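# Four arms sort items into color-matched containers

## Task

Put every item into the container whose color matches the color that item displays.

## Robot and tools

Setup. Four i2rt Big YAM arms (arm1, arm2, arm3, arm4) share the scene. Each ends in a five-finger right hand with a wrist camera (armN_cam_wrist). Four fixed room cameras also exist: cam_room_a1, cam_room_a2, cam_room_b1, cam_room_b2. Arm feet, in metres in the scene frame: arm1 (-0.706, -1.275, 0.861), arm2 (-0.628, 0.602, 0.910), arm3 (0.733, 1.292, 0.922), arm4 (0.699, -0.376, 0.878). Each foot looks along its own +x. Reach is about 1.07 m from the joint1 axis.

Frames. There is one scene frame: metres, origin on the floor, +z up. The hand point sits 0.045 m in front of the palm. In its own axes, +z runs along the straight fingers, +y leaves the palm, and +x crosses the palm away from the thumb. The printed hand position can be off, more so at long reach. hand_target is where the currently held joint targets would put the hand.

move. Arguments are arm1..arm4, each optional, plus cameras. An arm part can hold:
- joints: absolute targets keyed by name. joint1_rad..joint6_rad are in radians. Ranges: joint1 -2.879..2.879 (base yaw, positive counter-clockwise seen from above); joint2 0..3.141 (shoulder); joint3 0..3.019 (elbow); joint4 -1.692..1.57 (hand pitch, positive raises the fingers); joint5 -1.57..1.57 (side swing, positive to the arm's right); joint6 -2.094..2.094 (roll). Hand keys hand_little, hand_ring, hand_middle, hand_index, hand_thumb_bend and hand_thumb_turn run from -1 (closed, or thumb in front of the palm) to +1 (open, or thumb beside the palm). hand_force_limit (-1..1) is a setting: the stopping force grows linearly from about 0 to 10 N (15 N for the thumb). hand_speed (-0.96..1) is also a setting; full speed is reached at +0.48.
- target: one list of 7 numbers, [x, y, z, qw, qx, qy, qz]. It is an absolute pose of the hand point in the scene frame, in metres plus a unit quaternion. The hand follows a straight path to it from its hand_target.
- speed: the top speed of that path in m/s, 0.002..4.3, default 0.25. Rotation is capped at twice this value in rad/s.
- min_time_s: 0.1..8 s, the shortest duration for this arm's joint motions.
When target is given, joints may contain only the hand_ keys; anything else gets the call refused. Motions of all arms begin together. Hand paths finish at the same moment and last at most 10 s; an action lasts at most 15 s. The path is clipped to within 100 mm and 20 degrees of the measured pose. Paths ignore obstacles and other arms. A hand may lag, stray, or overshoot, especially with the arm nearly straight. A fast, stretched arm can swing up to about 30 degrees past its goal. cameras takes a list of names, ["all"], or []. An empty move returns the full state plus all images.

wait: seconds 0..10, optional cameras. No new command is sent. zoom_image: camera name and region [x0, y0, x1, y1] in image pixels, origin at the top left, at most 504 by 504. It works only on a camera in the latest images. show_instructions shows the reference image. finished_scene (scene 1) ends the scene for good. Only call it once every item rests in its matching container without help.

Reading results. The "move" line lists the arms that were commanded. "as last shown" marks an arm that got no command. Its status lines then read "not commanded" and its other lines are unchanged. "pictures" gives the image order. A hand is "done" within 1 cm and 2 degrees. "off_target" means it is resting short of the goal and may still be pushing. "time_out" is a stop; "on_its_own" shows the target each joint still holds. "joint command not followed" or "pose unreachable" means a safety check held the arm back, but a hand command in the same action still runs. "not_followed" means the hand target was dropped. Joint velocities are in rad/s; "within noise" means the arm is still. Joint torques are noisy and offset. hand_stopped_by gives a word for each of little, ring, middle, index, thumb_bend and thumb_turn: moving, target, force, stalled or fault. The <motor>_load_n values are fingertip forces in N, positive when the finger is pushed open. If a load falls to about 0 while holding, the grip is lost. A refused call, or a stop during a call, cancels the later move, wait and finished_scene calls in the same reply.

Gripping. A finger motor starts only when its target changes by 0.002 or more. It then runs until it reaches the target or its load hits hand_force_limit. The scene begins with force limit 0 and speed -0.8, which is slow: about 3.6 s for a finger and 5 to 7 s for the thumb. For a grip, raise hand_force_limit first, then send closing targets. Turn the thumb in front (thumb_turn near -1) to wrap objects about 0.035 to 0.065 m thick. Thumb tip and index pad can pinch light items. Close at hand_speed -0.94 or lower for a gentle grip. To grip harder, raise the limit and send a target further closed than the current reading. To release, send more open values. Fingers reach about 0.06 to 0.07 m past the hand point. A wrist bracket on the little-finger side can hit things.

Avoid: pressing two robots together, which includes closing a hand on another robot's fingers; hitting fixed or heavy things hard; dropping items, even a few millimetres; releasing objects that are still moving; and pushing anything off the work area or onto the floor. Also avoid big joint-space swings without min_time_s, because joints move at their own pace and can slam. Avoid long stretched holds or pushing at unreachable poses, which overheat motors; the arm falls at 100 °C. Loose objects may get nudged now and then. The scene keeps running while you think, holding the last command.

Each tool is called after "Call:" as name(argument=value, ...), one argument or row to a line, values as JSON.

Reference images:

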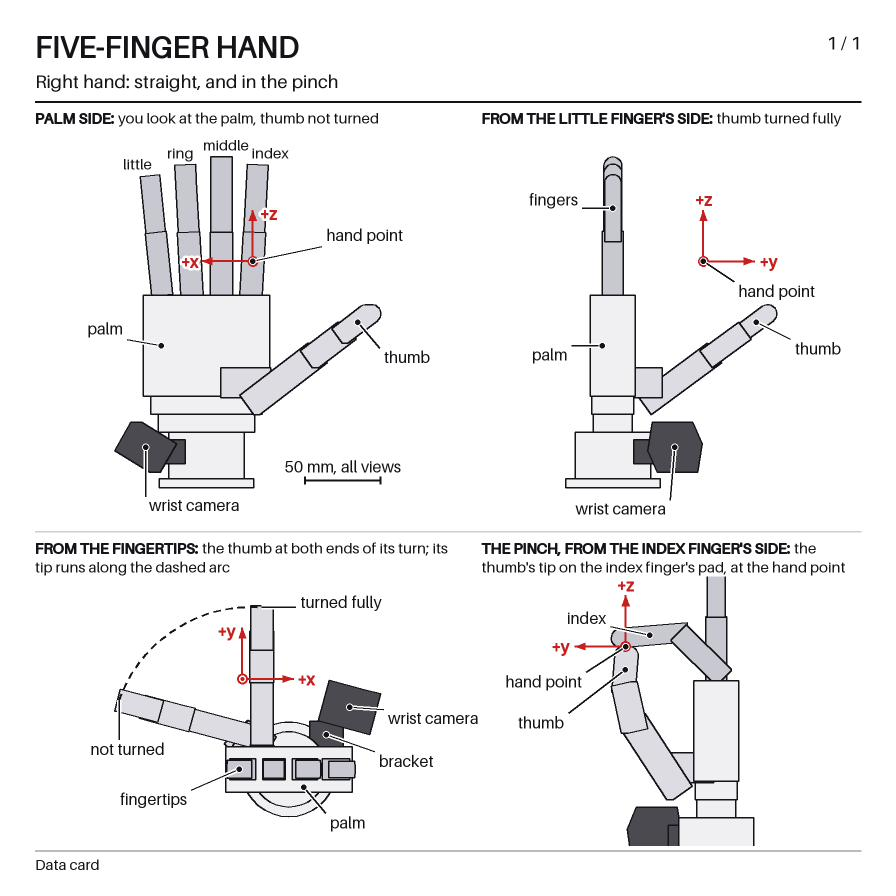

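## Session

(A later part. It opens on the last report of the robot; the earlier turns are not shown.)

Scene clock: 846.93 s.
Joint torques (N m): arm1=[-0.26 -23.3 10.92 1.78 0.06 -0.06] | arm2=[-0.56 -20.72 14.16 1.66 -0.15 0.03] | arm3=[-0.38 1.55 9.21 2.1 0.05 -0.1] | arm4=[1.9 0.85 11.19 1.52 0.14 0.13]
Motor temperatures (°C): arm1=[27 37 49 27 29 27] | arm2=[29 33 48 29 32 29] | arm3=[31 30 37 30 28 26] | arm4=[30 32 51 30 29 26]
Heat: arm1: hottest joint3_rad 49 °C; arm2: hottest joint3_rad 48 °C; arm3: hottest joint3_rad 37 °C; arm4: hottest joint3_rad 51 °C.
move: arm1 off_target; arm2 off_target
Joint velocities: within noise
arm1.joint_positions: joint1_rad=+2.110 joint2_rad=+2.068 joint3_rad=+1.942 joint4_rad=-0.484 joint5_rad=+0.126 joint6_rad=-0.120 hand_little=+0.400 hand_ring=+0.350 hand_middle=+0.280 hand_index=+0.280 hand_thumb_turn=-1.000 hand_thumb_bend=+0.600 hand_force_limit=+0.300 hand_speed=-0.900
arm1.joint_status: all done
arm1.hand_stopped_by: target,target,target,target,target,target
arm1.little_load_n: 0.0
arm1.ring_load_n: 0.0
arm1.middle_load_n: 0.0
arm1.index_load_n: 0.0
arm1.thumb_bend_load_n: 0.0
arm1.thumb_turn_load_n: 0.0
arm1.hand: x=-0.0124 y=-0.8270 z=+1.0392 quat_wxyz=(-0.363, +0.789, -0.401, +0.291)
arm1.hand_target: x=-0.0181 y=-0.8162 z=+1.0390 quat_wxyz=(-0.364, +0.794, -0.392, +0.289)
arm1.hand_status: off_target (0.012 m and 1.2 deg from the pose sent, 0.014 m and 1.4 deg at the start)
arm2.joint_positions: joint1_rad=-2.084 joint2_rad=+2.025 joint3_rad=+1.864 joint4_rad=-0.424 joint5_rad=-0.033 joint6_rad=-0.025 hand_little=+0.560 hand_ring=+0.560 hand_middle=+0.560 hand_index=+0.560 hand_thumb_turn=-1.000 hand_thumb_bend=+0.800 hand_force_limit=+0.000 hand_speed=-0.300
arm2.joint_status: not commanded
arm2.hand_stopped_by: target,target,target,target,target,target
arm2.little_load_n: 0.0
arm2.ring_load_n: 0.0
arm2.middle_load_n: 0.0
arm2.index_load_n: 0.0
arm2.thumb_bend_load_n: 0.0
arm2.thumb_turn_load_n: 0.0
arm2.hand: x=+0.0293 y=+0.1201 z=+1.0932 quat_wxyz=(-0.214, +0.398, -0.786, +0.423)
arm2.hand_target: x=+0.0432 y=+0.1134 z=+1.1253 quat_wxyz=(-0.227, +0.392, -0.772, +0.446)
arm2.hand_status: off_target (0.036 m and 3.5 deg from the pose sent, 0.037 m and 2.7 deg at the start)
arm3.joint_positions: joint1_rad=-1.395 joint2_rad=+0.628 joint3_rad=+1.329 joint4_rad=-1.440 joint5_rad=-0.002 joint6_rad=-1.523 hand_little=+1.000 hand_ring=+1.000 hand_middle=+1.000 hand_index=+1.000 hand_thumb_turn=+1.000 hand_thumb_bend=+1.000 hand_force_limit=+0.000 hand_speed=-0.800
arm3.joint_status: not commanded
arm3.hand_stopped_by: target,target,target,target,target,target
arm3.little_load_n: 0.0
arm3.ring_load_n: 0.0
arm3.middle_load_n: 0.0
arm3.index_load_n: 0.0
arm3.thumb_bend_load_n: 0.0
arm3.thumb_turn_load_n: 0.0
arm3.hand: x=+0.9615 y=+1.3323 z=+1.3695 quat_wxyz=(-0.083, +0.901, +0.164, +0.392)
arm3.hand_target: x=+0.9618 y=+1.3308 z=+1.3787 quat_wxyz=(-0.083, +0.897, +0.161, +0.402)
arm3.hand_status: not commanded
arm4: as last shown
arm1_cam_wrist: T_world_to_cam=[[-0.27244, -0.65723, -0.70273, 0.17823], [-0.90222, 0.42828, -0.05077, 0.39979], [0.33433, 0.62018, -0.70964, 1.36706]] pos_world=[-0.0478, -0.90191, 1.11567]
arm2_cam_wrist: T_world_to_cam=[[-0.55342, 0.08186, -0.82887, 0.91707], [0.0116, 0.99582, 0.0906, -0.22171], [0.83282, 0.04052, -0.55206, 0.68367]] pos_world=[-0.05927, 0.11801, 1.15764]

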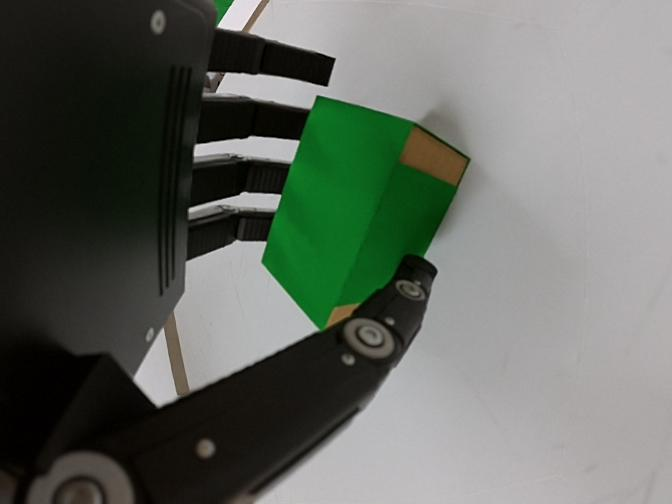

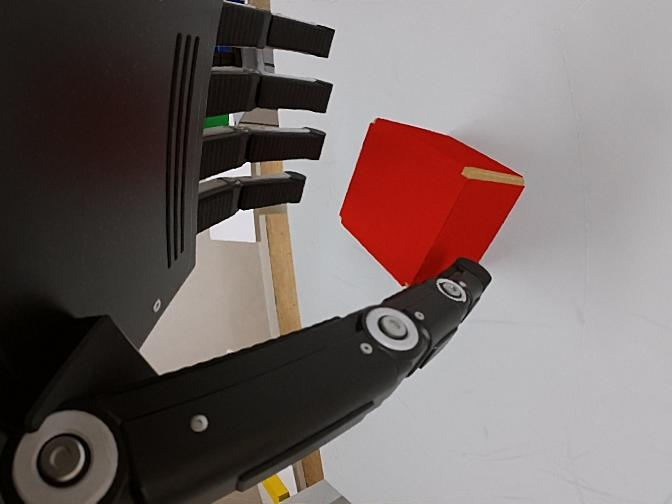

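Call:
move(
  arm1={"joints": {"hand_index": 0.56, "hand_middle": 0.56, "hand_ring": 0.56, "hand_little": 0.56, "hand_thumb_bend": 1.0, "hand_speed": -0.7}},
  arm2={"target": [0.041, 0.106, 1.085, 0.2270, -0.3920, 0.7720, -0.4460], "speed": 0.05},
  cameras=["arm1_cam_wrist", "arm2_cam_wrist"],
)

Scene clock: 852.53 s.
Joint torques (N m): arm1=[-0.15 -23.18 10.89 1.68 0.08 -0.06] | arm2=[-1.55 -20.37 8.57 2.26 -0.18 -0.02] | arm3=[-0.44 1.67 9.17 2.11 0.04 -0.11] | arm4=[1.44 -1.03 11.21 1.4 0.11 0.17]
Motor temperatures (°C): arm1=[27 37 48 26 29 27] | arm2=[29 33 49 29 32 29] | arm3=[31 30 37 30 28 26] | arm4=[30 31 52 30 29 26]
Heat: arm1: hottest joint3_rad 48 °C; arm2: hottest joint3_rad 49 °C; arm3: hottest joint3_rad 37 °C; arm4: hottest joint3_rad 52 °C.
move: arm1 done; arm2 done
Joint velocities: within noise
arm1.joint_positions: joint1_rad=+2.110 joint2_rad=+2.068 joint3_rad=+1.942 joint4_rad=-0.484 joint5_rad=+0.125 joint6_rad=-0.120 hand_little=+0.560 hand_ring=+0.560 hand_middle=+0.560 hand_index=+0.560 hand_thumb_turn=-1.000 hand_thumb_bend=+1.000 hand_force_limit=+0.300 hand_speed=-0.700
arm1.joint_status: all done
arm1.hand_stopped_by: target,target,target,target,target,target
arm1.little_load_n: 0.0
arm1.ring_load_n: 0.0
arm1.middle_load_n: 0.0
arm1.index_load_n: 0.0
arm1.thumb_bend_load_n: 0.0
arm1.thumb_turn_load_n: 0.0
arm1.hand: x=-0.0124 y=-0.8269 z=+1.0392 quat_wxyz=(-0.363, +0.789, -0.401, +0.291)
arm1.hand_target: x=-0.0181 y=-0.8161 z=+1.0390 quat_wxyz=(-0.364, +0.794, -0.392, +0.289)
arm1.hand_status: not commanded
arm2.joint_positions: joint1_rad=-2.084 joint2_rad=+2.045 joint3_rad=+1.864 joint4_rad=-0.348 joint5_rad=-0.042 joint6_rad=-0.025 hand_little=+0.560 hand_ring=+0.560 hand_middle=+0.560 hand_index=+0.560 hand_thumb_turn=-1.000 hand_thumb_bend=+0.800 hand_force_limit=+0.000 hand_speed=-0.300
arm2.joint_status: not commanded
arm2.hand_stopped_by: target,target,target,target,target,target
arm2.little_load_n: 0.0
arm2.ring_load_n: 0.0
arm2.middle_load_n: 0.0
arm2.index_load_n: 0.0
arm2.thumb_bend_load_n: 0.0
arm2.thumb_turn_load_n: 0.0
arm2.hand: x=+0.0424 y=+0.1118 z=+1.0923 quat_wxyz=(-0.227, +0.394, -0.772, +0.444)
arm2.hand_target: x=+0.0408 y=+0.1061 z=+1.0850 quat_wxyz=(-0.227, +0.392, -0.772, +0.446)
arm2.hand_status: done (0.009 m and 0.3 deg from the pose sent, 0.020 m and 3.5 deg at the start)
arm3, arm4: as last shown
arm1_cam_wrist: T_world_to_cam=[[-0.27236, -0.65717, -0.70281, 0.17844], [-0.90235, 0.42803, -0.05055, 0.39927], [0.33405, 0.62041, -0.70958, 1.36711]] pos_world=[-0.0478, -0.90181, 1.11567]
arm2_cam_wrist: T_world_to_cam=[[-0.5146, 0.05149, -0.85589, 0.95544], [0.00082, 0.99822, 0.05956, -0.17944], [0.85743, 0.02995, -0.51372, 0.63081]] pos_world=[-0.04907, 0.11103, 1.1525]

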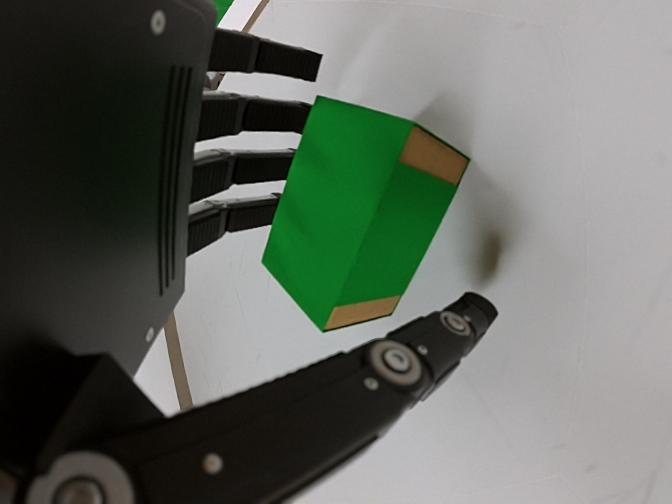

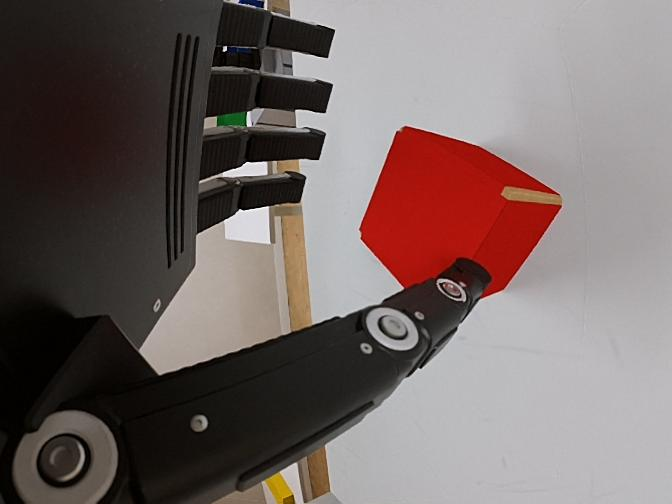

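Call:
move(
  arm1={"target": [-0.016, -0.82, 1.165, 0.3640, -0.7927, 0.3920, -0.2885], "speed": 0.06},
  arm2={"target": [0.030, 0.109, 1.067, 0.2240, -0.3920, 0.7740, -0.4440], "speed": 0.05},
  cameras=["arm1_cam_wrist", "arm2_cam_wrist"],
)

Scene clock: 869.77 s.
Joint torques (N m): arm1=[-0.26 -22.01 15.5 1.42 0.07 -0.09] | arm2=[-1.79 -21.66 8.42 2.18 -0.17 -0.06] | arm3=[-0.44 1.61 9.2 2.1 0.04 -0.1] | arm4=[1.79 0.15 11.12 1.28 0.13 0.1]
Motor temperatures (°C): arm1=[27 38 49 26 29 27] | arm2=[29 33 46 29 32 29] | arm3=[31 30 37 30 28 26] | arm4=[30 31 52 30 29 26]
Heat: arm1: hottest joint3_rad 49 °C; arm2: hottest joint3_rad 46 °C; arm3: hottest joint3_rad 37 °C; arm4: hottest joint3_rad 52 °C.
move: arm1 off_target; arm2 done
Joint velocities: within noise
arm1.joint_positions: joint1_rad=+2.110 joint2_rad=+2.069 joint3_rad=+2.241 joint4_rad=-0.816 joint5_rad=+0.121 joint6_rad=-0.122 hand_little=+0.560 hand_ring=+0.560 hand_middle=+0.560 hand_index=+0.560 hand_thumb_turn=-1.000 hand_thumb_bend=+1.000 hand_force_limit=+0.300 hand_speed=-0.700
arm1.joint_status: not commanded
arm1.hand_stopped_by: target,target,target,target,target,target
arm1.little_load_n: 0.0
arm1.ring_load_n: 0.0
arm1.middle_load_n: 0.0
arm1.index_load_n: -0.5
arm1.thumb_bend_load_n: -0.5
arm1.thumb_turn_load_n: 0.0
arm1.hand: x=-0.0209 y=-0.8317 z=+1.1463 quat_wxyz=(-0.351, +0.797, -0.402, +0.282)
arm1.hand_target: x=-0.0171 y=-0.8207 z=+1.1649 quat_wxyz=(-0.365, +0.793, -0.392, +0.289)
arm1.hand_status: off_target (0.023 m and 2.1 deg from the pose sent, 0.126 m and 1.2 deg at the start)
arm2.joint_positions: joint1_rad=-2.086 joint2_rad=+2.045 joint3_rad=+1.794 joint4_rad=-0.302 joint5_rad=-0.042 joint6_rad=-0.025 hand_little=+0.560 hand_ring=+0.560 hand_middle=+0.560 hand_index=+0.560 hand_thumb_turn=-1.000 hand_thumb_bend=+0.800 hand_force_limit=+0.000 hand_speed=-0.300
arm2.joint_status: not commanded
arm2.hand_stopped_by: target,target,target,target,target,target
arm2.little_load_n: 0.0
arm2.ring_load_n: 0.0
arm2.middle_load_n: 0.0
arm2.index_load_n: 0.0
arm2.thumb_bend_load_n: 0.0
arm2.thumb_turn_load_n: 0.0
arm2.hand: x=+0.0337 y=+0.1170 z=+1.0617 quat_wxyz=(-0.223, +0.396, -0.778, +0.435)
arm2.hand_target: x=+0.0300 y=+0.1091 z=+1.0672 quat_wxyz=(-0.224, +0.392, -0.774, +0.444)
arm2.hand_status: done (0.010 m and 1.2 deg from the pose sent, 0.028 m and 0.5 deg at the start)
arm3, arm4: as last shown
arm1_cam_wrist: T_world_to_cam=[[-0.28985, -0.67031, -0.68314, 0.21439], [-0.90546, 0.42328, -0.03114, 0.37274], [0.31004, 0.60953, -0.72963, 1.46239]] pos_world=[-0.05374, -0.90543, 1.22507]
arm2_cam_wrist: T_world_to_cam=[[-0.52987, 0.06474, -0.84561, 0.91257], [0.00353, 0.99724, 0.07414, -0.19821], [0.84807, 0.0363, -0.52863, 0.63781]] pos_world=[-0.05667, 0.11543, 1.12354]

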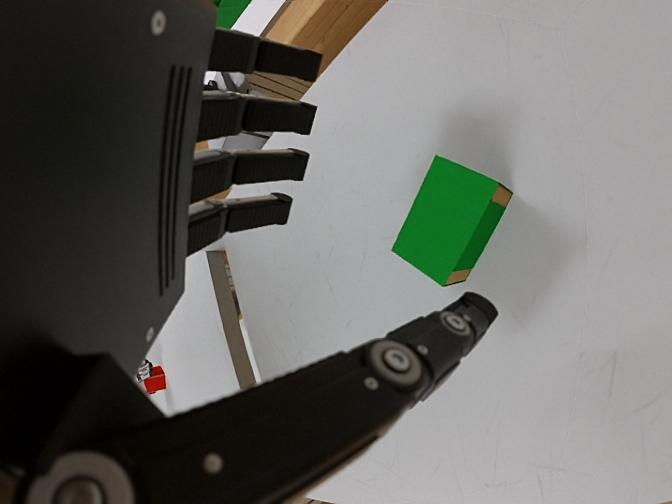

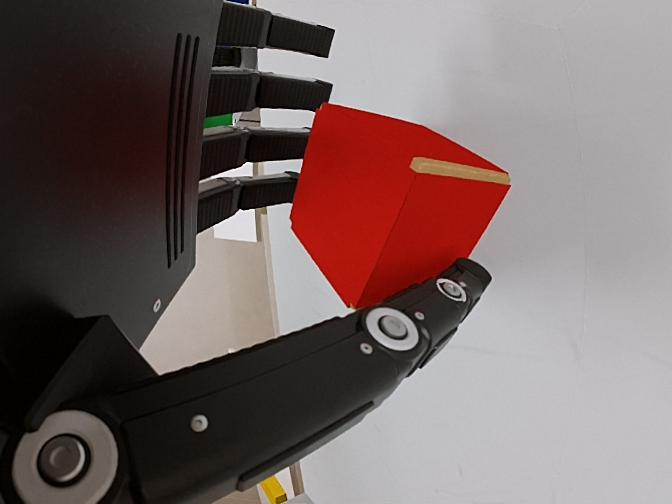

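Call:
move(
  arm1={"target": [-0.40, -1.08, 1.16, 0.3587, -0.7927, 0.4020, -0.2866], "speed": 0.15},
  arm2={"target": [0.0255, 0.1055, 1.056, 0.2240, -0.3920, 0.7740, -0.4440], "speed": 0.04},
  arm4={"joints": {"joint1_rad": -1.15}, "min_time_s": 4},
  cameras=["arm2_cam_wrist"],
)

Scene clock: 880.80 s.
Joint torques (N m): arm1=[-1.9 -2.61 10 1.62 0.03 0.01] | arm2=[-1.73 -21.25 8.28 2.18 -0.16 -0.08] | arm3=[-0.38 1.49 9.2 2.11 0.04 -0.11] | arm4=[2.67 -0.67 11.33 1.76 0.06 0.07]
Motor temperatures (°C): arm1=[27 39 51 26 29 27] | arm2=[29 34 44 29 32 29] | arm3=[31 30 37 30 28 26] | arm4=[30 30 52 30 29 26]
Heat: arm1: hottest joint3_rad 51 °C; arm2: hottest joint3_rad 44 °C; arm3: hottest joint3_rad 37 °C; arm4: hottest joint3_rad 52 °C.
move: arm1 done; arm2 done; arm4 done
Joint velocities: within noise
arm1.joint_positions: joint1_rad=+2.110 joint2_rad=+0.790 joint3_rad=+0.954 joint4_rad=-0.771 joint5_rad=+0.118 joint6_rad=-0.122 hand_little=+0.560 hand_ring=+0.560 hand_middle=+0.560 hand_index=+0.560 hand_thumb_turn=-1.000 hand_thumb_bend=+1.000 hand_force_limit=+0.300 hand_speed=-0.700
arm1.joint_status: not commanded
arm1.hand_stopped_by: target,target,target,target,target,target
arm1.little_load_n: 0.0
arm1.ring_load_n: 0.0
arm1.middle_load_n: -0.5
arm1.index_load_n: 0.0
arm1.thumb_bend_load_n: 0.0
arm1.thumb_turn_load_n: 0.0
arm1.hand: x=-0.3994 y=-1.0767 z=+1.1655 quat_wxyz=(-0.366, +0.790, -0.399, +0.289)
arm1.hand_target: x=-0.4000 y=-1.0800 z=+1.1601 quat_wxyz=(-0.359, +0.792, -0.402, +0.287)
arm1.hand_status: done (0.006 m and 1.0 deg from the pose sent, 0.453 m and 1.1 deg at the start)
arm2.joint_positions: joint1_rad=-2.094 joint2_rad=+2.045 joint3_rad=+1.772 joint4_rad=-0.276 joint5_rad=-0.049 joint6_rad=-0.027 hand_little=+0.560 hand_ring=+0.560 hand_middle=+0.560 hand_index=+0.560 hand_thumb_turn=-1.000 hand_thumb_bend=+0.800 hand_force_limit=+0.000 hand_speed=-0.300
arm2.joint_status: not commanded
arm2.hand_stopped_by: target,target,target,target,target,target
arm2.little_load_n: 0.0
arm2.ring_load_n: 0.0
arm2.middle_load_n: 0.0
arm2.index_load_n: 0.0
arm2.thumb_bend_load_n: 0.0
arm2.thumb_turn_load_n: 0.0
arm2.hand: x=+0.0293 y=+0.1134 z=+1.0546 quat_wxyz=(-0.224, +0.394, -0.777, +0.436)
arm2.hand_target: x=+0.0254 y=+0.1056 z=+1.0561 quat_wxyz=(-0.224, +0.392, -0.774, +0.444)
arm2.hand_status: done (0.009 m and 1.0 deg from the pose sent, 0.015 m and 1.3 deg at the start)
arm3: as last shown
arm3.ring_load_n: 0.5
arm4.joint_positions: joint1_rad=-1.162 joint2_rad=+0.702 joint3_rad=+1.298 joint4_rad=-1.190 joint5_rad=-0.001 joint6_rad=-0.010 hand_little=+0.560 hand_ring=+0.560 hand_middle=+0.560 hand_index=+0.560 hand_thumb_turn=-1.000 hand_thumb_bend=+1.000 hand_force_limit=+0.300 hand_speed=-0.700
arm4.joint_status: all done
arm4.hand_stopped_by: target,target,target,target,target,target
arm4.little_load_n: 0.0
arm4.ring_load_n: 0.0
arm4.middle_load_n: 0.0
arm4.index_load_n: -0.5
arm4.thumb_bend_load_n: 0.0
arm4.thumb_turn_load_n: 0.0
arm4.hand: x=+0.4756 y=-0.5492 z=+1.3192 quat_wxyz=(+0.225, -0.423, -0.775, +0.412)
arm4.hand_target: x=+0.4804 y=-0.5504 z=+1.3339 quat_wxyz=(+0.226, -0.420, -0.770, +0.423)
arm4.hand_status: not commanded
arm2_cam_wrist: T_world_to_cam=[[-0.52555, 0.06435, -0.84833, 0.90726], [0.00439, 0.99733, 0.07293, -0.19285], [0.85075, 0.03461, -0.52443, 0.6337]] pos_world=[-0.06147, 0.11202, 1.11605]

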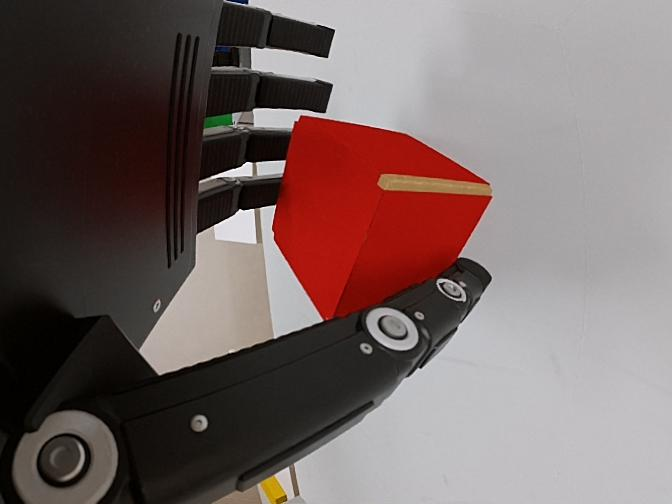

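Call:
move(
  arm1={"joints": {"joint1_rad": 2.0, "joint2_rad": 0.65, "joint3_rad": 1.33, "joint4_rad": -1.2, "joint5_rad": 0, "joint6_rad": 0}, "min_time_s": 4},
  arm2={"joints": {"hand_thumb_bend": 0.5, "hand_force_limit": -0.4, "hand_speed": -0.88}},
  arm4={"target": [0.376, -0.61, 1.14, 0.2277, -0.4193, -0.7723, 0.4193], "speed": 0.15, "joints": {"hand_thumb_bend": 0.8, "hand_speed": -0.5}},
  cameras=["arm2_cam_wrist"],
)

Call:
move(
  arm2={"joints": {"hand_index": -0.2, "hand_middle": -0.2, "hand_ring": 0.2, "hand_little": 0.2, "hand_force_limit": -0.3, "hand_speed": -0.9}},
  arm4={"target": [0.03, -0.815, 1.14, 0.2277, -0.4193, -0.7723, 0.4193], "speed": 0.12},
  cameras=["arm2_cam_wrist", "arm4_cam_wrist"],
)

Scene clock: 891.90 s.
Joint torques (N m): arm1=[-2.37 0.73 13.38 1.63 0.06 0.07] | arm2=[-1.79 -21.25 8.42 2.22 -0.16 -0.09] | arm3=[-0.44 1.55 9.17 2.11 0.04 -0.11] | arm4=[-0.03 -3.19 9.98 2.76 -0.04 -0.06]
Motor temperatures (°C): arm1=[27 38 51 26 29 27] | arm2=[29 34 43 29 32 29] | arm3=[30 30 37 30 28 26] | arm4=[30 30 51 30 29 26]
Heat: arm1: hottest joint3_rad 51 °C; arm2: hottest joint3_rad 43 °C; arm3: hottest joint3_rad 37 °C; arm4: hottest joint3_rad 51 °C.
move: arm1 done; arm2 done; arm4 done
Joint velocities: within noise
arm1.joint_positions: joint1_rad=+2.017 joint2_rad=+0.657 joint3_rad=+1.275 joint4_rad=-1.192 joint5_rad=+0.002 joint6_rad=-0.009 hand_little=+0.560 hand_ring=+0.560 hand_middle=+0.560 hand_index=+0.560 hand_thumb_turn=-1.000 hand_thumb_bend=+1.000 hand_force_limit=+0.300 hand_speed=-0.700
arm1.joint_status: all done
arm1.hand_stopped_by: target,target,target,target,target,target
arm1.little_load_n: 0.0
arm1.ring_load_n: 0.0
arm1.middle_load_n: 0.0
arm1.index_load_n: 0.0
arm1.thumb_bend_load_n: 0.0
arm1.thumb_turn_load_n: 0.0
arm1.hand: x=-0.4830 y=-1.1256 z=+1.3023 quat_wxyz=(-0.409, +0.753, -0.452, +0.250)
arm1.hand_target: x=-0.4863 y=-1.1314 z=+1.3301 quat_wxyz=(-0.428, +0.736, -0.454, +0.263)
arm1.hand_status: not commanded
arm2.joint_positions: joint1_rad=-2.094 joint2_rad=+2.045 joint3_rad=+1.772 joint4_rad=-0.276 joint5_rad=-0.049 joint6_rad=-0.027 hand_little=+0.560 hand_ring=+0.560 hand_middle=+0.560 hand_index=+0.560 hand_thumb_turn=-1.000 hand_thumb_bend=+0.500 hand_force_limit=-0.400 hand_speed=-0.880
arm2.joint_status: all done
arm2.hand_stopped_by: target,target,target,target,target,target
arm2.little_load_n: 0.0
arm2.ring_load_n: 0.0
arm2.middle_load_n: 0.0
arm2.index_load_n: 0.0
arm2.thumb_bend_load_n: 0.5
arm2.thumb_turn_load_n: 0.0
arm2.hand: x=+0.0293 y=+0.1134 z=+1.0546 quat_wxyz=(-0.224, +0.394, -0.777, +0.436)
arm2.hand_target: x=+0.0254 y=+0.1055 z=+1.0561 quat_wxyz=(-0.224, +0.392, -0.774, +0.444)
arm2.hand_status: not commanded
arm3: as last shown
arm3.ring_load_n: 0.0
arm3.middle_load_n: -0.5
arm4.joint_positions: joint1_rad=-1.162 joint2_rad=+0.853 joint3_rad=+0.848 joint4_rad=-0.589 joint5_rad=-0.015 joint6_rad=-0.011 hand_little=+0.560 hand_ring=+0.560 hand_middle=+0.560 hand_index=+0.560 hand_thumb_turn=-1.000 hand_thumb_bend=+0.800 hand_force_limit=+0.300 hand_speed=-0.500
arm4.joint_status: all done
arm4.hand_stopped_by: target,target,target,target,target,target
arm4.little_load_n: 0.0
arm4.ring_load_n: 0.0
arm4.middle_load_n: 0.0
arm4.index_load_n: 0.0
arm4.thumb_bend_load_n: 0.0
arm4.thumb_turn_load_n: 0.0
arm4.hand: x=+0.3823 y=-0.6130 z=+1.1363 quat_wxyz=(+0.220, -0.420, -0.777, +0.415)
arm4.hand_target: x=+0.3761 y=-0.6099 z=+1.1400 quat_wxyz=(+0.228, -0.419, -0.772, +0.419)
arm4.hand_status: done (0.008 m and 1.2 deg from the pose sent, 0.214 m and 1.0 deg at the start)
arm2_cam_wrist: T_world_to_cam=[[-0.52555, 0.06435, -0.84833, 0.90726], [0.00439, 0.99733, 0.07293, -0.19285], [0.85075, 0.03461, -0.52443, 0.6337]] pos_world=[-0.06147, 0.11202, 1.11605]

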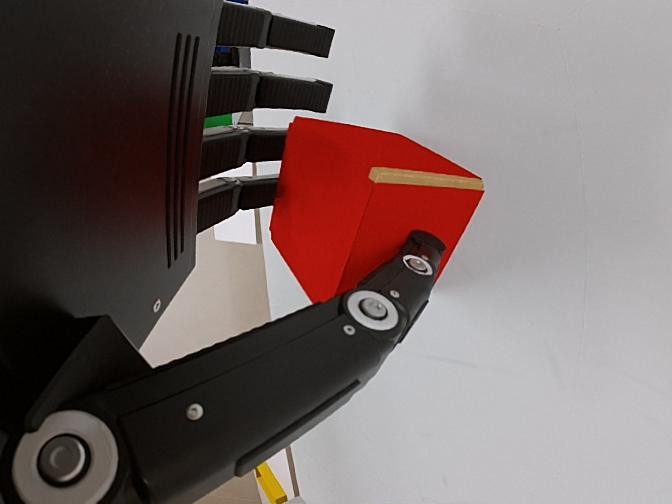

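Scene clock: 895.87 s.
Joint torques (N m): arm1=[-2.08 0.5 13.45 1.54 0 0.08] | arm2=[-1.85 -21.25 8.43 2.03 -0.13 -0.07] | arm3=[-0.32 1.49 9.2 2.1 0.04 -0.1] | arm4=[-0.79 -15.79 13.2 1.28 -0.05 -0.07]
Motor temperatures (°C): arm1=[27 37 52 26 29 27] | arm2=[29 34 43 29 32 29] | arm3=[30 30 37 30 28 26] | arm4=[30 30 51 30 29 26]
Heat: arm1: hottest joint3_rad 52 °C; arm2: hottest joint3_rad 43 °C; arm3: hottest joint3_rad 37 °C; arm4: hottest joint3_rad 51 °C.
move: arm2 off_target; arm4 off_target
Joint velocities: within noise
arm1, arm3: as last shown
arm2.joint_positions: joint1_rad=-2.095 joint2_rad=+2.045 joint3_rad=+1.772 joint4_rad=-0.269 joint5_rad=-0.050 joint6_rad=-0.027 hand_little=+0.200 hand_ring=+0.217 hand_middle=+0.236 hand_index=+0.236 hand_thumb_turn=-1.000 hand_thumb_bend=+0.502 hand_force_limit=-0.300 hand_speed=-0.900
arm2.joint_status: hand_middle off_target (ended at +0.236, target -0.200); hand_index off_target (ended at +0.236, target -0.200); the others done
arm2.hand_stopped_by: target,force,force,force,target,target
arm2.little_load_n: 0.0
arm2.ring_load_n: 3.5
arm2.middle_load_n: 3.0
arm2.index_load_n: 3.5
arm2.thumb_bend_load_n: 9.0
arm2.thumb_turn_load_n: 1.0
arm2.hand: x=+0.0299 y=+0.1123 z=+1.0559 quat_wxyz=(-0.226, +0.393, -0.776, +0.439)
arm2.hand_target: x=+0.0254 y=+0.1056 z=+1.0561 quat_wxyz=(-0.224, +0.392, -0.774, +0.444)
arm2.hand_status: not commanded
arm3.middle_load_n: 0.0
arm4.joint_positions: joint1_rad=-1.171 joint2_rad=+1.932 joint3_rad=+1.917 joint4_rad=-0.571 joint5_rad=-0.023 joint6_rad=-0.016 hand_little=+0.560 hand_ring=+0.560 hand_middle=+0.560 hand_index=+0.560 hand_thumb_turn=-1.000 hand_thumb_bend=+0.800 hand_force_limit=+0.300 hand_speed=-0.500
arm4.joint_status: not commanded
arm4.hand_stopped_by: target,target,target,target,target,target
arm4.little_load_n: 0.0
arm4.ring_load_n: 0.0
arm4.middle_load_n: 0.0
arm4.index_load_n: 0.0
arm4.thumb_bend_load_n: 0.0
arm4.thumb_turn_load_n: 0.0
arm4.hand: x=+0.0440 y=-0.8204 z=+1.1345 quat_wxyz=(+0.221, -0.419, -0.775, +0.418)
arm4.hand_target: x=+0.0305 y=-0.8145 z=+1.1400 quat_wxyz=(+0.228, -0.419, -0.772, +0.420)
arm4.hand_status: off_target (0.016 m and 0.8 deg from the pose sent, 0.406 m and 1.2 deg at the start)
arm2_cam_wrist: T_world_to_cam=[[-0.52103, 0.06116, -0.85134, 0.91209], [0.0041, 0.9976, 0.06916, -0.18784], [0.85353, 0.03254, -0.52003, 0.62934]] pos_world=[-0.06117, 0.11112, 1.11677]
arm4_cam_wrist: T_world_to_cam=[[0.35094, 0.51966, -0.77897, 1.28655], [0.91021, -0.38469, 0.15343, -0.53329], [-0.21993, -0.76287, -0.608, 0.19352]] pos_world=[0.07647, -0.72609, 1.20167]

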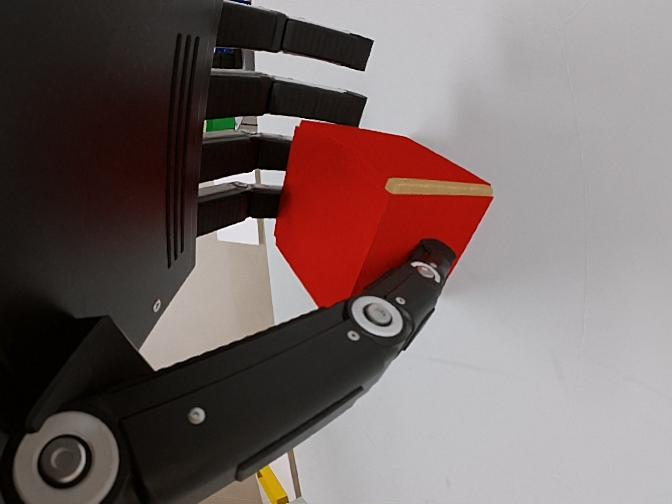

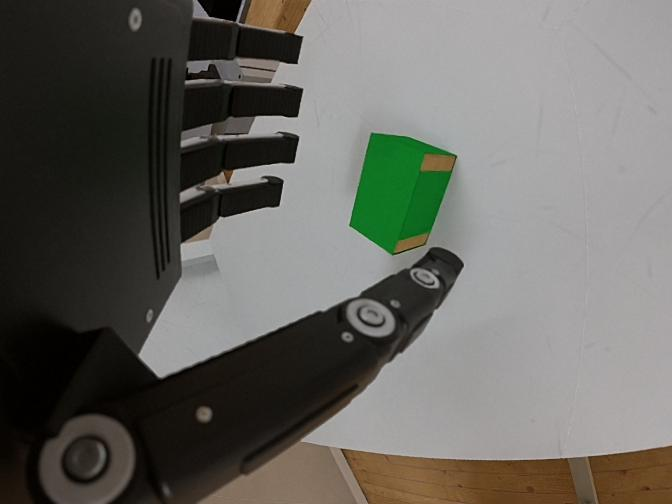

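Call:
move(
  arm2={"joints": {"hand_thumb_bend": 0.4, "hand_force_limit": 0.3, "hand_speed": -0.92}},
  arm4={"target": [0.003, -0.853, 1.105, 0.2174, -0.3842, -0.7809, 0.4419], "speed": 0.08},
  cameras=["arm4_cam_wrist"],
)

Scene clock: 910.03 s.
Joint torques (N m): arm1=[-2.14 0.44 13.52 1.69 0.02 0.15] | arm2=[-2.02 -20.95 8.38 2 -0.12 -0.09] | arm3=[-0.5 1.61 9.17 2.13 0.04 -0.1] | arm4=[0.15 -15.91 13.09 2.25 -0.12 -0.09]
Motor temperatures (°C): arm1=[27 36 52 26 29 27] | arm2=[29 34 42 29 32 29] | arm3=[30 30 37 30 28 26] | arm4=[30 31 52 30 29 26]
Heat: arm1: hottest joint3_rad 52 °C; arm2: hottest joint3_rad 42 °C; arm3: hottest joint3_rad 37 °C; arm4: hottest joint3_rad 52 °C.
move: arm2 off_target; arm4 off_target
Joint velocities: within noise
arm1, arm3: as last shown
arm2.joint_positions: joint1_rad=-2.095 joint2_rad=+2.045 joint3_rad=+1.772 joint4_rad=-0.269 joint5_rad=-0.050 joint6_rad=-0.027 hand_little=+0.200 hand_ring=+0.217 hand_middle=+0.236 hand_index=+0.236 hand_thumb_turn=-1.000 hand_thumb_bend=+0.492 hand_force_limit=+0.300 hand_speed=-0.920
arm2.joint_status: hand_thumb_bend off_target (ended at +0.492, target +0.400); the others done
arm2.hand_stopped_by: target,force,force,force,force,target
arm2.little_load_n: 0.0
arm2.ring_load_n: 3.5
arm2.middle_load_n: 3.0
arm2.index_load_n: 3.5
arm2.thumb_bend_load_n: 9.5
arm2.thumb_turn_load_n: 1.0
arm2.hand: x=+0.0299 y=+0.1123 z=+1.0559 quat_wxyz=(-0.226, +0.393, -0.776, +0.439)
arm2.hand_target: x=+0.0254 y=+0.1056 z=+1.0561 quat_wxyz=(-0.224, +0.392, -0.774, +0.444)
arm2.hand_status: not commanded
arm4.joint_positions: joint1_rad=-1.171 joint2_rad=+2.057 joint3_rad=+2.008 joint4_rad=-0.528 joint5_rad=-0.084 joint6_rad=-0.051 hand_little=+0.560 hand_ring=+0.560 hand_middle=+0.560 hand_index=+0.560 hand_thumb_turn=-1.000 hand_thumb_bend=+0.800 hand_force_limit=+0.300 hand_speed=-0.500
arm4.joint_status: not commanded
arm4.hand_stopped_by: target,target,target,target,target,target
arm4.little_load_n: -0.5
arm4.ring_load_n: 0.0
arm4.middle_load_n: 0.0
arm4.index_load_n: 0.0
arm4.thumb_bend_load_n: 0.0
arm4.thumb_turn_load_n: 0.0
arm4.hand: x=+0.0165 y=-0.8491 z=+1.0960 quat_wxyz=(+0.207, -0.391, -0.787, +0.430)
arm4.hand_target: x=+0.0037 y=-0.8524 z=+1.1049 quat_wxyz=(+0.218, -0.384, -0.781, +0.442)
arm4.hand_status: off_target (0.017 m and 2.0 deg from the pose sent, 0.060 m and 4.9 deg at the start)
arm4_cam_wrist: T_world_to_cam=[[0.30883, 0.53576, -0.78587, 1.30306], [0.93581, -0.31882, 0.15039, -0.45459], [-0.16997, -0.78186, -0.59983, 0.11625]] pos_world=[0.04275, -0.75217, 1.16213]

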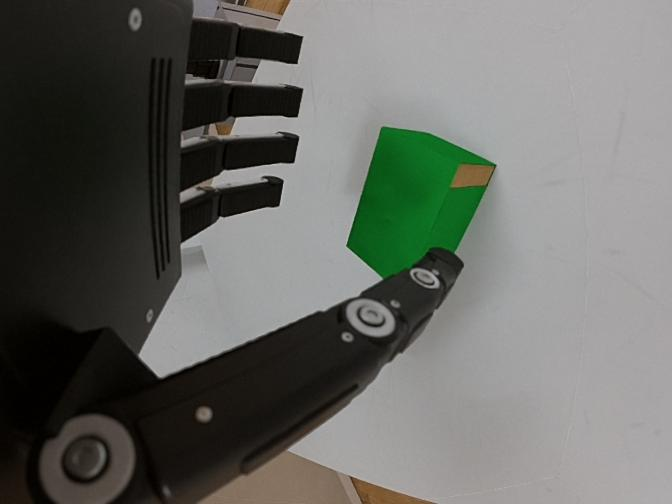

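Call:
move(
  arm2={"target": [0.0255, 0.1056, 1.15, 0.2251, -0.3898, 0.7734, -0.4466], "speed": 0.06},
  arm4={"target": [0.005, -0.861, 1.063, 0.2174, -0.3842, -0.7809, 0.4419], "speed": 0.05},
  cameras=["arm4_cam_wrist", "arm2_cam_wrist"],
)

Scene clock: 918.70 s.
Joint torques (N m): arm1=[-2.49 0.67 13.39 1.52 0.04 0.15] | arm2=[-1.79 -23.18 14.3 1.25 -0.02 -0.04] | arm3=[-0.44 1.49 9.21 2.09 0.05 -0.1] | arm4=[1.85 -16.26 9.58 2.56 0.07 0.02]
Motor temperatures (°C): arm1=[27 36 53 26 29 27] | arm2=[29 35 42 29 32 29] | arm3=[30 30 37 30 28 26] | arm4=[30 33 51 30 29 26]
Heat: arm1: hottest joint3_rad 53 °C; arm2: hottest joint3_rad 42 °C; arm3: hottest joint3_rad 37 °C; arm4: hottest joint3_rad 51 °C.
move: arm2 off_target; arm4 off_target
Joint velocities: within noise
arm1, arm3: as last shown
arm2.joint_positions: joint1_rad=-2.095 joint2_rad=+2.010 joint3_rad=+1.862 joint4_rad=-0.456 joint5_rad=-0.050 joint6_rad=-0.027 hand_little=+0.200 hand_ring=+0.217 hand_middle=+0.236 hand_index=+0.236 hand_thumb_turn=-1.000 hand_thumb_bend=+0.492 hand_force_limit=+0.300 hand_speed=-0.920
arm2.joint_status: not commanded
arm2.hand_stopped_by: target,force,force,force,force,target
arm2.little_load_n: 0.0
arm2.ring_load_n: 3.0
arm2.middle_load_n: 3.0
arm2.index_load_n: 3.5
arm2.thumb_bend_load_n: 10.0
arm2.thumb_turn_load_n: 1.0
arm2.hand: x=+0.0198 y=+0.1204 z=+1.0986 quat_wxyz=(-0.215, +0.399, -0.789, +0.414)
arm2.hand_target: x=+0.0233 y=+0.1074 z=+1.1501 quat_wxyz=(-0.225, +0.390, -0.773, +0.447)
arm2.hand_status: off_target (0.054 m and 4.5 deg from the pose sent, 0.094 m and 1.0 deg at the start)
arm3.thumb_bend_load_n: 0.5
arm4.joint_positions: joint1_rad=-1.171 joint2_rad=+2.070 joint3_rad=+1.971 joint4_rad=-0.431 joint5_rad=-0.079 joint6_rad=-0.051 hand_little=+0.560 hand_ring=+0.560 hand_middle=+0.560 hand_index=+0.560 hand_thumb_turn=-1.000 hand_thumb_bend=+0.800 hand_force_limit=+0.300 hand_speed=-0.500
arm4.joint_status: not commanded
arm4.hand_stopped_by: target,target,target,target,target,target
arm4.little_load_n: 0.0
arm4.ring_load_n: 0.0
arm4.middle_load_n: 0.0
arm4.index_load_n: 0.0
arm4.thumb_bend_load_n: 0.0
arm4.thumb_turn_load_n: 0.0
arm4.hand: x=+0.0062 y=-0.8545 z=+1.0826 quat_wxyz=(+0.220, -0.386, -0.776, +0.447)
arm4.hand_target: x=+0.0055 y=-0.8605 z=+1.0632 quat_wxyz=(+0.217, -0.384, -0.781, +0.442)
arm4.hand_status: off_target (0.021 m and 0.8 deg from the pose sent, 0.037 m and 2.0 deg at the start)
pictures: arm2_cam_wrist, arm4_cam_wrist
arm2_cam_wrist: T_world_to_cam=[[-0.56111, 0.09387, -0.8224, 0.90777], [0.0082, 0.99413, 0.10788, -0.24102], [0.8277, 0.05378, -0.55858, 0.70026]] pos_world=[-0.06827, 0.11673, 1.16371]
arm4_cam_wrist: T_world_to_cam=[[0.27855, 0.51662, -0.80964, 1.30817], [0.93988, -0.32005, 0.11915, -0.41187], [-0.19757, -0.79415, -0.57471, 0.0647]] pos_world=[0.0355, -0.75626, 1.14539]

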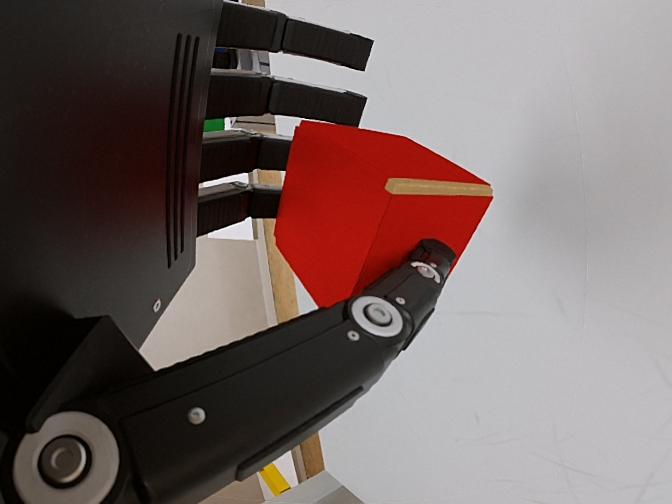

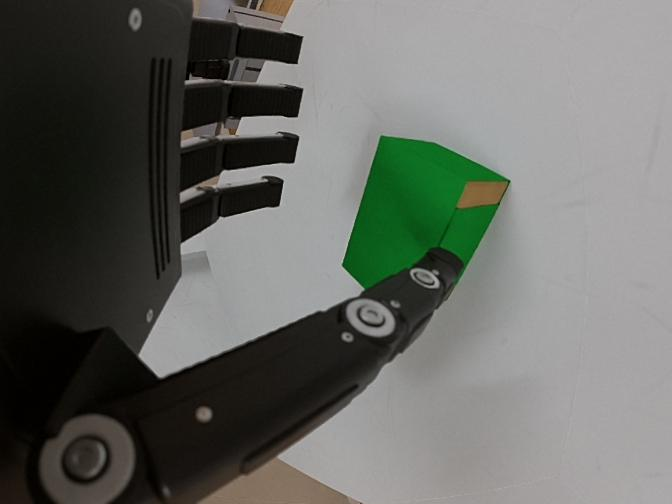

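Call:
move(
  arm2={"target": [-0.28, 0.345, 1.16, 0.2251, -0.3898, 0.7734, -0.4466], "speed": 0.12},
  arm4={"target": [0.016, -0.863, 1.048, 0.2150, -0.3861, -0.7840, 0.4370], "speed": 0.05},
  cameras=["arm4_cam_wrist", "arm2_cam_wrist"],
)

Scene clock: 926.83 s.
Joint torques (N m): arm1=[-2.67 0.79 13.61 1.66 0.02 0.09] | arm2=[-2.2 -5.25 9.16 1.4 -0.19 -0.07] | arm3=[-0.44 1.61 9.21 2.13 0.03 -0.11] | arm4=[2.43 -16.21 9.39 2.66 0.08 0.09]
Motor temperatures (°C): arm1=[27 35 53 26 29 27] | arm2=[29 36 43 29 32 29] | arm3=[30 30 37 30 28 26] | arm4=[30 34 50 30 29 26]
Heat: arm1: hottest joint3_rad 53 °C; arm2: hottest joint3_rad 43 °C; arm3: hottest joint3_rad 37 °C; arm4: hottest joint3_rad 50 °C.
move: arm2 done; arm4 off_target
Joint velocities: within noise
arm1: as last shown
arm1.ring_load_n: -0.5
arm2.joint_positions: joint1_rad=-2.133 joint2_rad=+0.945 joint3_rad=+0.835 joint4_rad=-0.417 joint5_rad=-0.080 joint6_rad=-0.043 hand_little=+0.200 hand_ring=+0.217 hand_middle=+0.236 hand_index=+0.236 hand_thumb_turn=-1.000 hand_thumb_bend=+0.492 hand_force_limit=+0.300 hand_speed=-0.920
arm2.joint_status: not commanded
arm2.hand_stopped_by: target,force,force,force,force,target
arm2.little_load_n: 0.0
arm2.ring_load_n: 3.0
arm2.middle_load_n: 3.0
arm2.index_load_n: 3.5
arm2.thumb_bend_load_n: 10.0
arm2.thumb_turn_load_n: 1.0
arm2.hand: x=-0.2761 y=+0.3474 z=+1.1602 quat_wxyz=(-0.228, +0.390, -0.773, +0.445)
arm2.hand_target: x=-0.2800 y=+0.3450 z=+1.1599 quat_wxyz=(-0.225, +0.390, -0.773, +0.446)
arm2.hand_status: done (0.005 m and 0.4 deg from the pose sent, 0.380 m and 4.5 deg at the start)
arm3.joint_positions: joint1_rad=-1.395 joint2_rad=+0.628 joint3_rad=+1.329 joint4_rad=-1.440 joint5_rad=-0.002 joint6_rad=-1.523 hand_little=+1.000 hand_ring=+1.000 hand_middle=+1.000 hand_index=+1.000 hand_thumb_turn=+1.000 hand_thumb_bend=+1.000 hand_force_limit=+0.000 hand_speed=-0.800
arm3.joint_status: not commanded
arm3.hand_stopped_by: target,target,target,target,target,target
arm3.little_load_n: 0.0
arm3.ring_load_n: 0.0
arm3.middle_load_n: 0.0
arm3.index_load_n: 0.0
arm3.thumb_bend_load_n: 0.0
arm3.thumb_turn_load_n: 0.0
arm3.hand: x=+0.9615 y=+1.3323 z=+1.3695 quat_wxyz=(-0.083, +0.901, +0.164, +0.392)
arm3.hand_target: x=+0.9618 y=+1.3308 z=+1.3787 quat_wxyz=(-0.083, +0.897, +0.161, +0.402)
arm3.hand_status: not commanded
arm4.joint_positions: joint1_rad=-1.169 joint2_rad=+2.070 joint3_rad=+1.920 joint4_rad=-0.404 joint5_rad=-0.069 joint6_rad=-0.051 hand_little=+0.560 hand_ring=+0.560 hand_middle=+0.560 hand_index=+0.560 hand_thumb_turn=-1.000 hand_thumb_bend=+0.800 hand_force_limit=+0.300 hand_speed=-0.500
arm4.joint_status: not commanded
arm4.hand_stopped_by: target,target,target,target,target,target
arm4.little_load_n: 0.0
arm4.ring_load_n: 0.0
arm4.middle_load_n: 0.0
arm4.index_load_n: 0.0
arm4.thumb_bend_load_n: 0.0
arm4.thumb_turn_load_n: 0.0
arm4.hand: x=+0.0119 y=-0.8514 z=+1.0588 quat_wxyz=(+0.218, -0.391, -0.781, +0.436)
arm4.hand_target: x=+0.0165 y=-0.8628 z=+1.0480 quat_wxyz=(+0.215, -0.386, -0.784, +0.437)
arm4.hand_status: off_target (0.016 m and 0.7 deg from the pose sent, 0.037 m and 1.5 deg at the start)
pictures: arm2_cam_wrist, arm4_cam_wrist
arm2_cam_wrist: T_world_to_cam=[[-0.5093, 0.05584, -0.85877, 0.84083], [0.0072, 0.99813, 0.06064, -0.41779], [0.86056, 0.0247, -0.50876, 0.92872]] pos_world=[-0.36797, 0.34711, 1.21991]
arm4_cam_wrist: T_world_to_cam=[[0.2951, 0.52822, -0.79618, 1.28116], [0.93585, -0.32778, 0.12941, -0.43088], [-0.19262, -0.78329, -0.59106, 0.08117]] pos_world=[0.0408, -0.75438, 1.12377]

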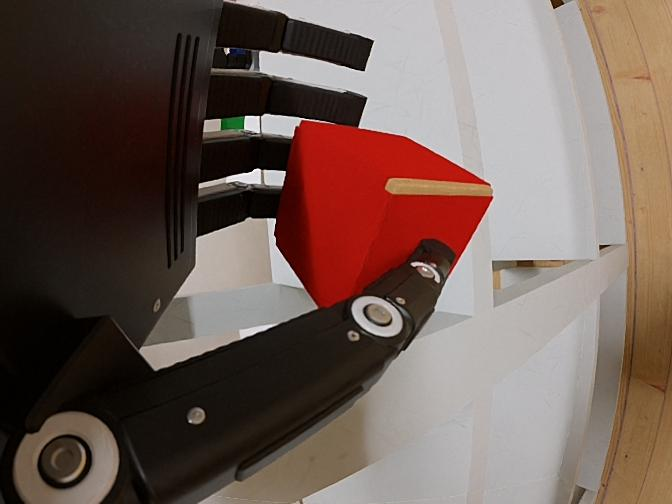

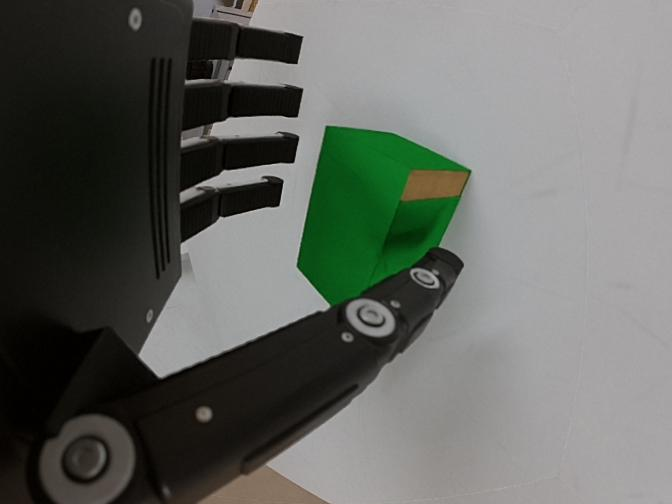

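Call:
move(
  arm2={"joints": {"joint1_rad": -2.1, "joint2_rad": 0.65, "joint3_rad": 1.33, "joint4_rad": -1.2, "joint5_rad": 0, "joint6_rad": 0}, "min_time_s": 3.5},
  arm4={"target": [0.021, -0.869, 1.036, 0.2150, -0.3861, -0.7840, 0.4370], "speed": 0.05},
  cameras=["arm4_cam_wrist"],
)

Call:
move(
  arm2={"joints": {"joint1_rad": -0.92}, "min_time_s": 3.5},
)

Scene clock: 938.33 s.
Joint torques (N m): arm1=[-2.55 0.85 13.61 1.72 0.04 0.13] | arm2=[-0.26 0.67 12.22 1.32 0.02 0.1] | arm3=[-0.38 1.55 9.16 2.11 0.04 -0.1] | arm4=[1.67 -17.79 9.5 2.51 0.09 0.09]
Motor temperatures (°C): arm1=[27 35 53 26 29 27] | arm2=[29 35 43 29 32 29] | arm3=[30 30 37 30 28 26] | arm4=[30 36 50 30 29 26]
Heat: arm1: hottest joint3_rad 53 °C; arm2: hottest joint3_rad 43 °C; arm3: hottest joint3_rad 37 °C; arm4: hottest joint3_rad 50 °C.
move: arm2 done; arm4 off_target
Joint velocities: within noise
arm1, arm3: as last shown
arm1.ring_load_n: 0.0
arm2.joint_positions: joint1_rad=-2.110 joint2_rad=+0.652 joint3_rad=+1.281 joint4_rad=-1.196 joint5_rad=-0.002 joint6_rad=-0.011 hand_little=+0.200 hand_ring=+0.217 hand_middle=+0.236 hand_index=+0.236 hand_thumb_turn=-1.000 hand_thumb_bend=+0.492 hand_force_limit=+0.300 hand_speed=-0.920
arm2.joint_status: all done
arm2.hand_stopped_by: target,force,force,force,force,target
arm2.little_load_n: 0.0
arm2.ring_load_n: 3.5
arm2.middle_load_n: 3.0
arm2.index_load_n: 3.5
arm2.thumb_bend_load_n: 10.0
arm2.thumb_turn_load_n: 1.0
arm2.hand: x=-0.4082 y=+0.4539 z=+1.3548 quat_wxyz=(-0.202, +0.373, -0.793, +0.437)
arm2.hand_target: x=-0.4091 y=+0.4585 z=+1.3795 quat_wxyz=(-0.215, +0.368, -0.783, +0.454)
arm2.hand_status: not commanded
arm3.middle_load_n: -0.5
arm4.joint_positions: joint1_rad=-1.156 joint2_rad=+2.070 joint3_rad=+1.894 joint4_rad=-0.374 joint5_rad=-0.059 joint6_rad=-0.051 hand_little=+0.560 hand_ring=+0.560 hand_middle=+0.560 hand_index=+0.560 hand_thumb_turn=-1.000 hand_thumb_bend=+0.800 hand_force_limit=+0.300 hand_speed=-0.500
arm4.joint_status: not commanded
arm4.hand_stopped_by: target,target,target,target,target,target
arm4.little_load_n: 0.0
arm4.ring_load_n: 0.0
arm4.middle_load_n: 0.0
arm4.index_load_n: 0.0
arm4.thumb_bend_load_n: 0.0
arm4.thumb_turn_load_n: 0.0
arm4.hand: x=+0.0176 y=-0.8582 z=+1.0493 quat_wxyz=(+0.220, -0.387, -0.782, +0.437)
arm4.hand_target: x=+0.0214 y=-0.8686 z=+1.0362 quat_wxyz=(+0.215, -0.386, -0.784, +0.437)
arm4.hand_status: off_target (0.017 m and 0.6 deg from the pose sent, 0.030 m and 0.7 deg at the start)
arm4_cam_wrist: T_world_to_cam=[[0.28827, 0.53141, -0.79656, 1.27871], [0.93802, -0.32389, 0.12339, -0.42754], [-0.19243, -0.78275, -0.59183, 0.07258]] pos_world=[0.04639, -0.76118, 1.11427]

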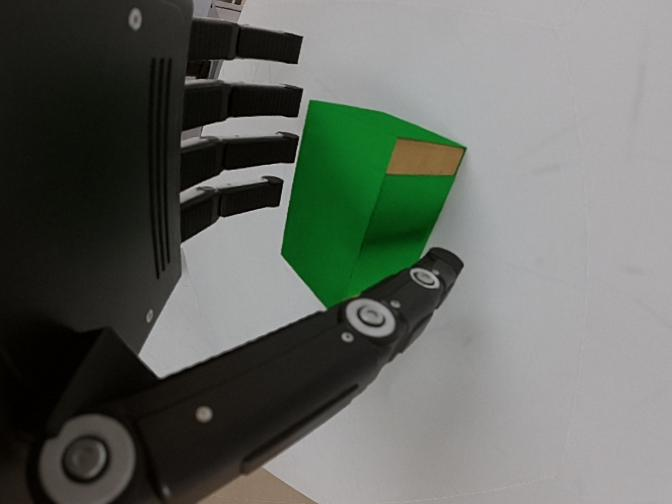

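Scene clock: 942.17 s.
Joint torques (N m): arm1=[-2.37 0.73 13.57 1.68 0.03 0.08] | arm2=[-0.62 0.67 12.25 1.39 -0.05 0.09] | arm3=[-0.44 1.49 9.21 2.1 0.04 -0.11] | arm4=[2.2 -16.09 9.21 2.36 0.03 0.11]
Motor temperatures (°C): arm1=[27 34 54 26 29 27] | arm2=[29 35 44 29 32 29] | arm3=[30 30 37 30 28 26] | arm4=[30 36 50 30 29 26]
Heat: arm1: hottest joint3_rad 54 °C; arm2: hottest joint3_rad 44 °C; arm3: hottest joint3_rad 37 °C; arm4: hottest joint3_rad 50 °C.
move: arm2 done
Joint velocities: within noise
arm1, arm3, arm4: as last shown
arm2.joint_positions: joint1_rad=-0.927 joint2_rad=+0.652 joint3_rad=+1.281 joint4_rad=-1.196 joint5_rad=+0.000 joint6_rad=-0.010 hand_little=+0.200 hand_ring=+0.217 hand_middle=+0.236 hand_index=+0.236 hand_thumb_turn=-1.000 hand_thumb_bend=+0.492 hand_force_limit=+0.300 hand_speed=-0.920
arm2.joint_status: all done
arm2.hand_stopped_by: target,force,force,force,force,target
arm2.little_load_n: 0.0
arm2.ring_load_n: 3.0
arm2.middle_load_n: 3.0
arm2.index_load_n: 3.5
arm2.thumb_bend_load_n: 10.0
arm2.thumb_turn_load_n: 1.0
arm2.hand: x=-0.4089 y=+0.7508 z=+1.3550 quat_wxyz=(-0.411, +0.752, -0.450, +0.252)
arm2.hand_target: x=-0.4133 y=+0.7513 z=+1.3797 quat_wxyz=(-0.431, +0.741, -0.445, +0.259)
arm2.hand_status: not commanded
arm3.middle_load_n: 0.0
pictures: none

Call:
move(
  arm2={"target": [-0.275, 0.78, 1.15, 0.4262, -0.7381, 0.4532, -0.2617], "speed": 0.15},
  arm3={"joints": {"joint1_rad": 1.817, "joint2_rad": 0.65, "joint3_rad": 1.33, "joint4_rad": -1.2, "joint5_rad": 0, "joint6_rad": 0, "hand_thumb_turn": -1, "hand_little": 0.56, "hand_ring": 0.56, "hand_middle": 0.56, "hand_index": 0.56, "hand_speed": -0.3}, "min_time_s": 7},
  arm4={"target": [0.021, -0.869, 1.027, 0.2150, -0.3861, -0.7840, 0.4370], "speed": 0.04},
  cameras=["arm4_cam_wrist"],
)

Scene clock: 956.17 s.
Joint torques (N m): arm1=[-2.49 0.91 13.61 1.48 0 0.1] | arm2=[-1.96 -3.9 9.44 2.26 -0.2 -0.08] | arm3=[0.38 2.14 7.92 2.77 -0.01 0.04] | arm4=[1.79 -17.03 9.47 2.62 0 0.09]
Motor temperatures (°C): arm1=[27 34 54 26 29 27] | arm2=[29 34 46 29 32 29] | arm3=[30 30 37 30 28 26] | arm4=[29 37 48 30 29 26]
Heat: arm1: hottest joint3_rad 54 °C; arm2: hottest joint3_rad 46 °C; arm3: hottest joint3_rad 37 °C; arm4: hottest joint3_rad 48 °C.
move: arm2 done; arm3 done; arm4 off_target
Joint velocities: within noise
arm1: as last shown
arm1.thumb_turn_load_n: 0.5
arm2.joint_positions: joint1_rad=-1.052 joint2_rad=+0.833 joint3_rad=+0.749 joint4_rad=-0.475 joint5_rad=-0.103 joint6_rad=-0.053 hand_little=+0.200 hand_ring=+0.217 hand_middle=+0.236 hand_index=+0.236 hand_thumb_turn=-1.000 hand_thumb_bend=+0.492 hand_force_limit=+0.300 hand_speed=-0.920
arm2.joint_status: not commanded
arm2.hand_stopped_by: target,force,force,force,force,target
arm2.little_load_n: 0.0
arm2.ring_load_n: 3.5
arm2.middle_load_n: 3.0
arm2.index_load_n: 3.5
arm2.thumb_bend_load_n: 10.0
arm2.thumb_turn_load_n: 1.0
arm2.hand: x=-0.2807 y=+0.7819 z=+1.1434 quat_wxyz=(-0.418, +0.744, -0.458, +0.251)
arm2.hand_target: x=-0.2752 y=+0.7799 z=+1.1500 quat_wxyz=(-0.426, +0.738, -0.453, +0.262)
arm2.hand_status: done (0.009 m and 1.7 deg from the pose sent, 0.247 m and 2.6 deg at the start)
arm3.joint_positions: joint1_rad=+1.813 joint2_rad=+0.641 joint3_rad=+1.329 joint4_rad=-1.218 joint5_rad=-0.002 joint6_rad=-0.016 hand_little=+0.560 hand_ring=+0.560 hand_middle=+0.560 hand_index=+0.560 hand_thumb_turn=-1.000 hand_thumb_bend=+1.000 hand_force_limit=+0.000 hand_speed=-0.300
arm3.joint_status: all done
arm3.hand_stopped_by: target,target,target,target,target,target
arm3.little_load_n: 0.0
arm3.ring_load_n: 0.0
arm3.middle_load_n: 0.0
arm3.index_load_n: 0.0
arm3.thumb_bend_load_n: 0.0
arm3.thumb_turn_load_n: 0.0
arm3.hand: x=+0.5193 y=+1.1587 z=+1.3901 quat_wxyz=(-0.260, +0.451, +0.739, -0.428)
arm3.hand_target: x=+0.5142 y=+1.1543 z=+1.3925 quat_wxyz=(-0.259, +0.455, +0.734, -0.434)
arm3.hand_status: not commanded
arm4.joint_positions: joint1_rad=-1.156 joint2_rad=+2.070 joint3_rad=+1.879 joint4_rad=-0.353 joint5_rad=-0.059 joint6_rad=-0.051 hand_little=+0.560 hand_ring=+0.560 hand_middle=+0.560 hand_index=+0.560 hand_thumb_turn=-1.000 hand_thumb_bend=+0.800 hand_force_limit=+0.300 hand_speed=-0.500
arm4.joint_status: not commanded
arm4.hand_stopped_by: target,target,target,target,target,target
arm4.little_load_n: 0.0
arm4.ring_load_n: 0.0
arm4.middle_load_n: 0.0
arm4.index_load_n: 0.0
arm4.thumb_bend_load_n: 0.0
arm4.thumb_turn_load_n: 0.0
arm4.hand: x=+0.0175 y=-0.8582 z=+1.0448 quat_wxyz=(+0.221, -0.387, -0.780, +0.439)
arm4.hand_target: x=+0.0215 y=-0.8685 z=+1.0272 quat_wxyz=(+0.215, -0.386, -0.784, +0.437)
arm4.hand_status: off_target (0.021 m and 0.8 deg from the pose sent, 0.025 m and 0.6 deg at the start)
arm4_cam_wrist: T_world_to_cam=[[0.28448, 0.52895, -0.79955, 1.27627], [0.93857, -0.3236, 0.11986, -0.42309], [-0.19533, -0.78453, -0.58852, 0.06491]] pos_world=[0.0467, -0.76108, 1.10936]

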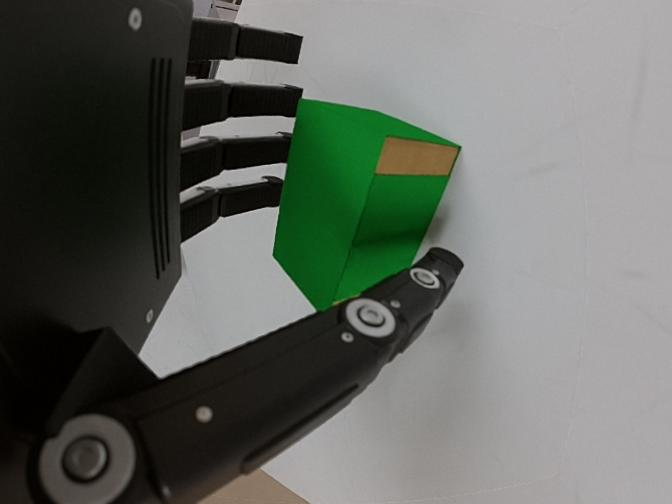

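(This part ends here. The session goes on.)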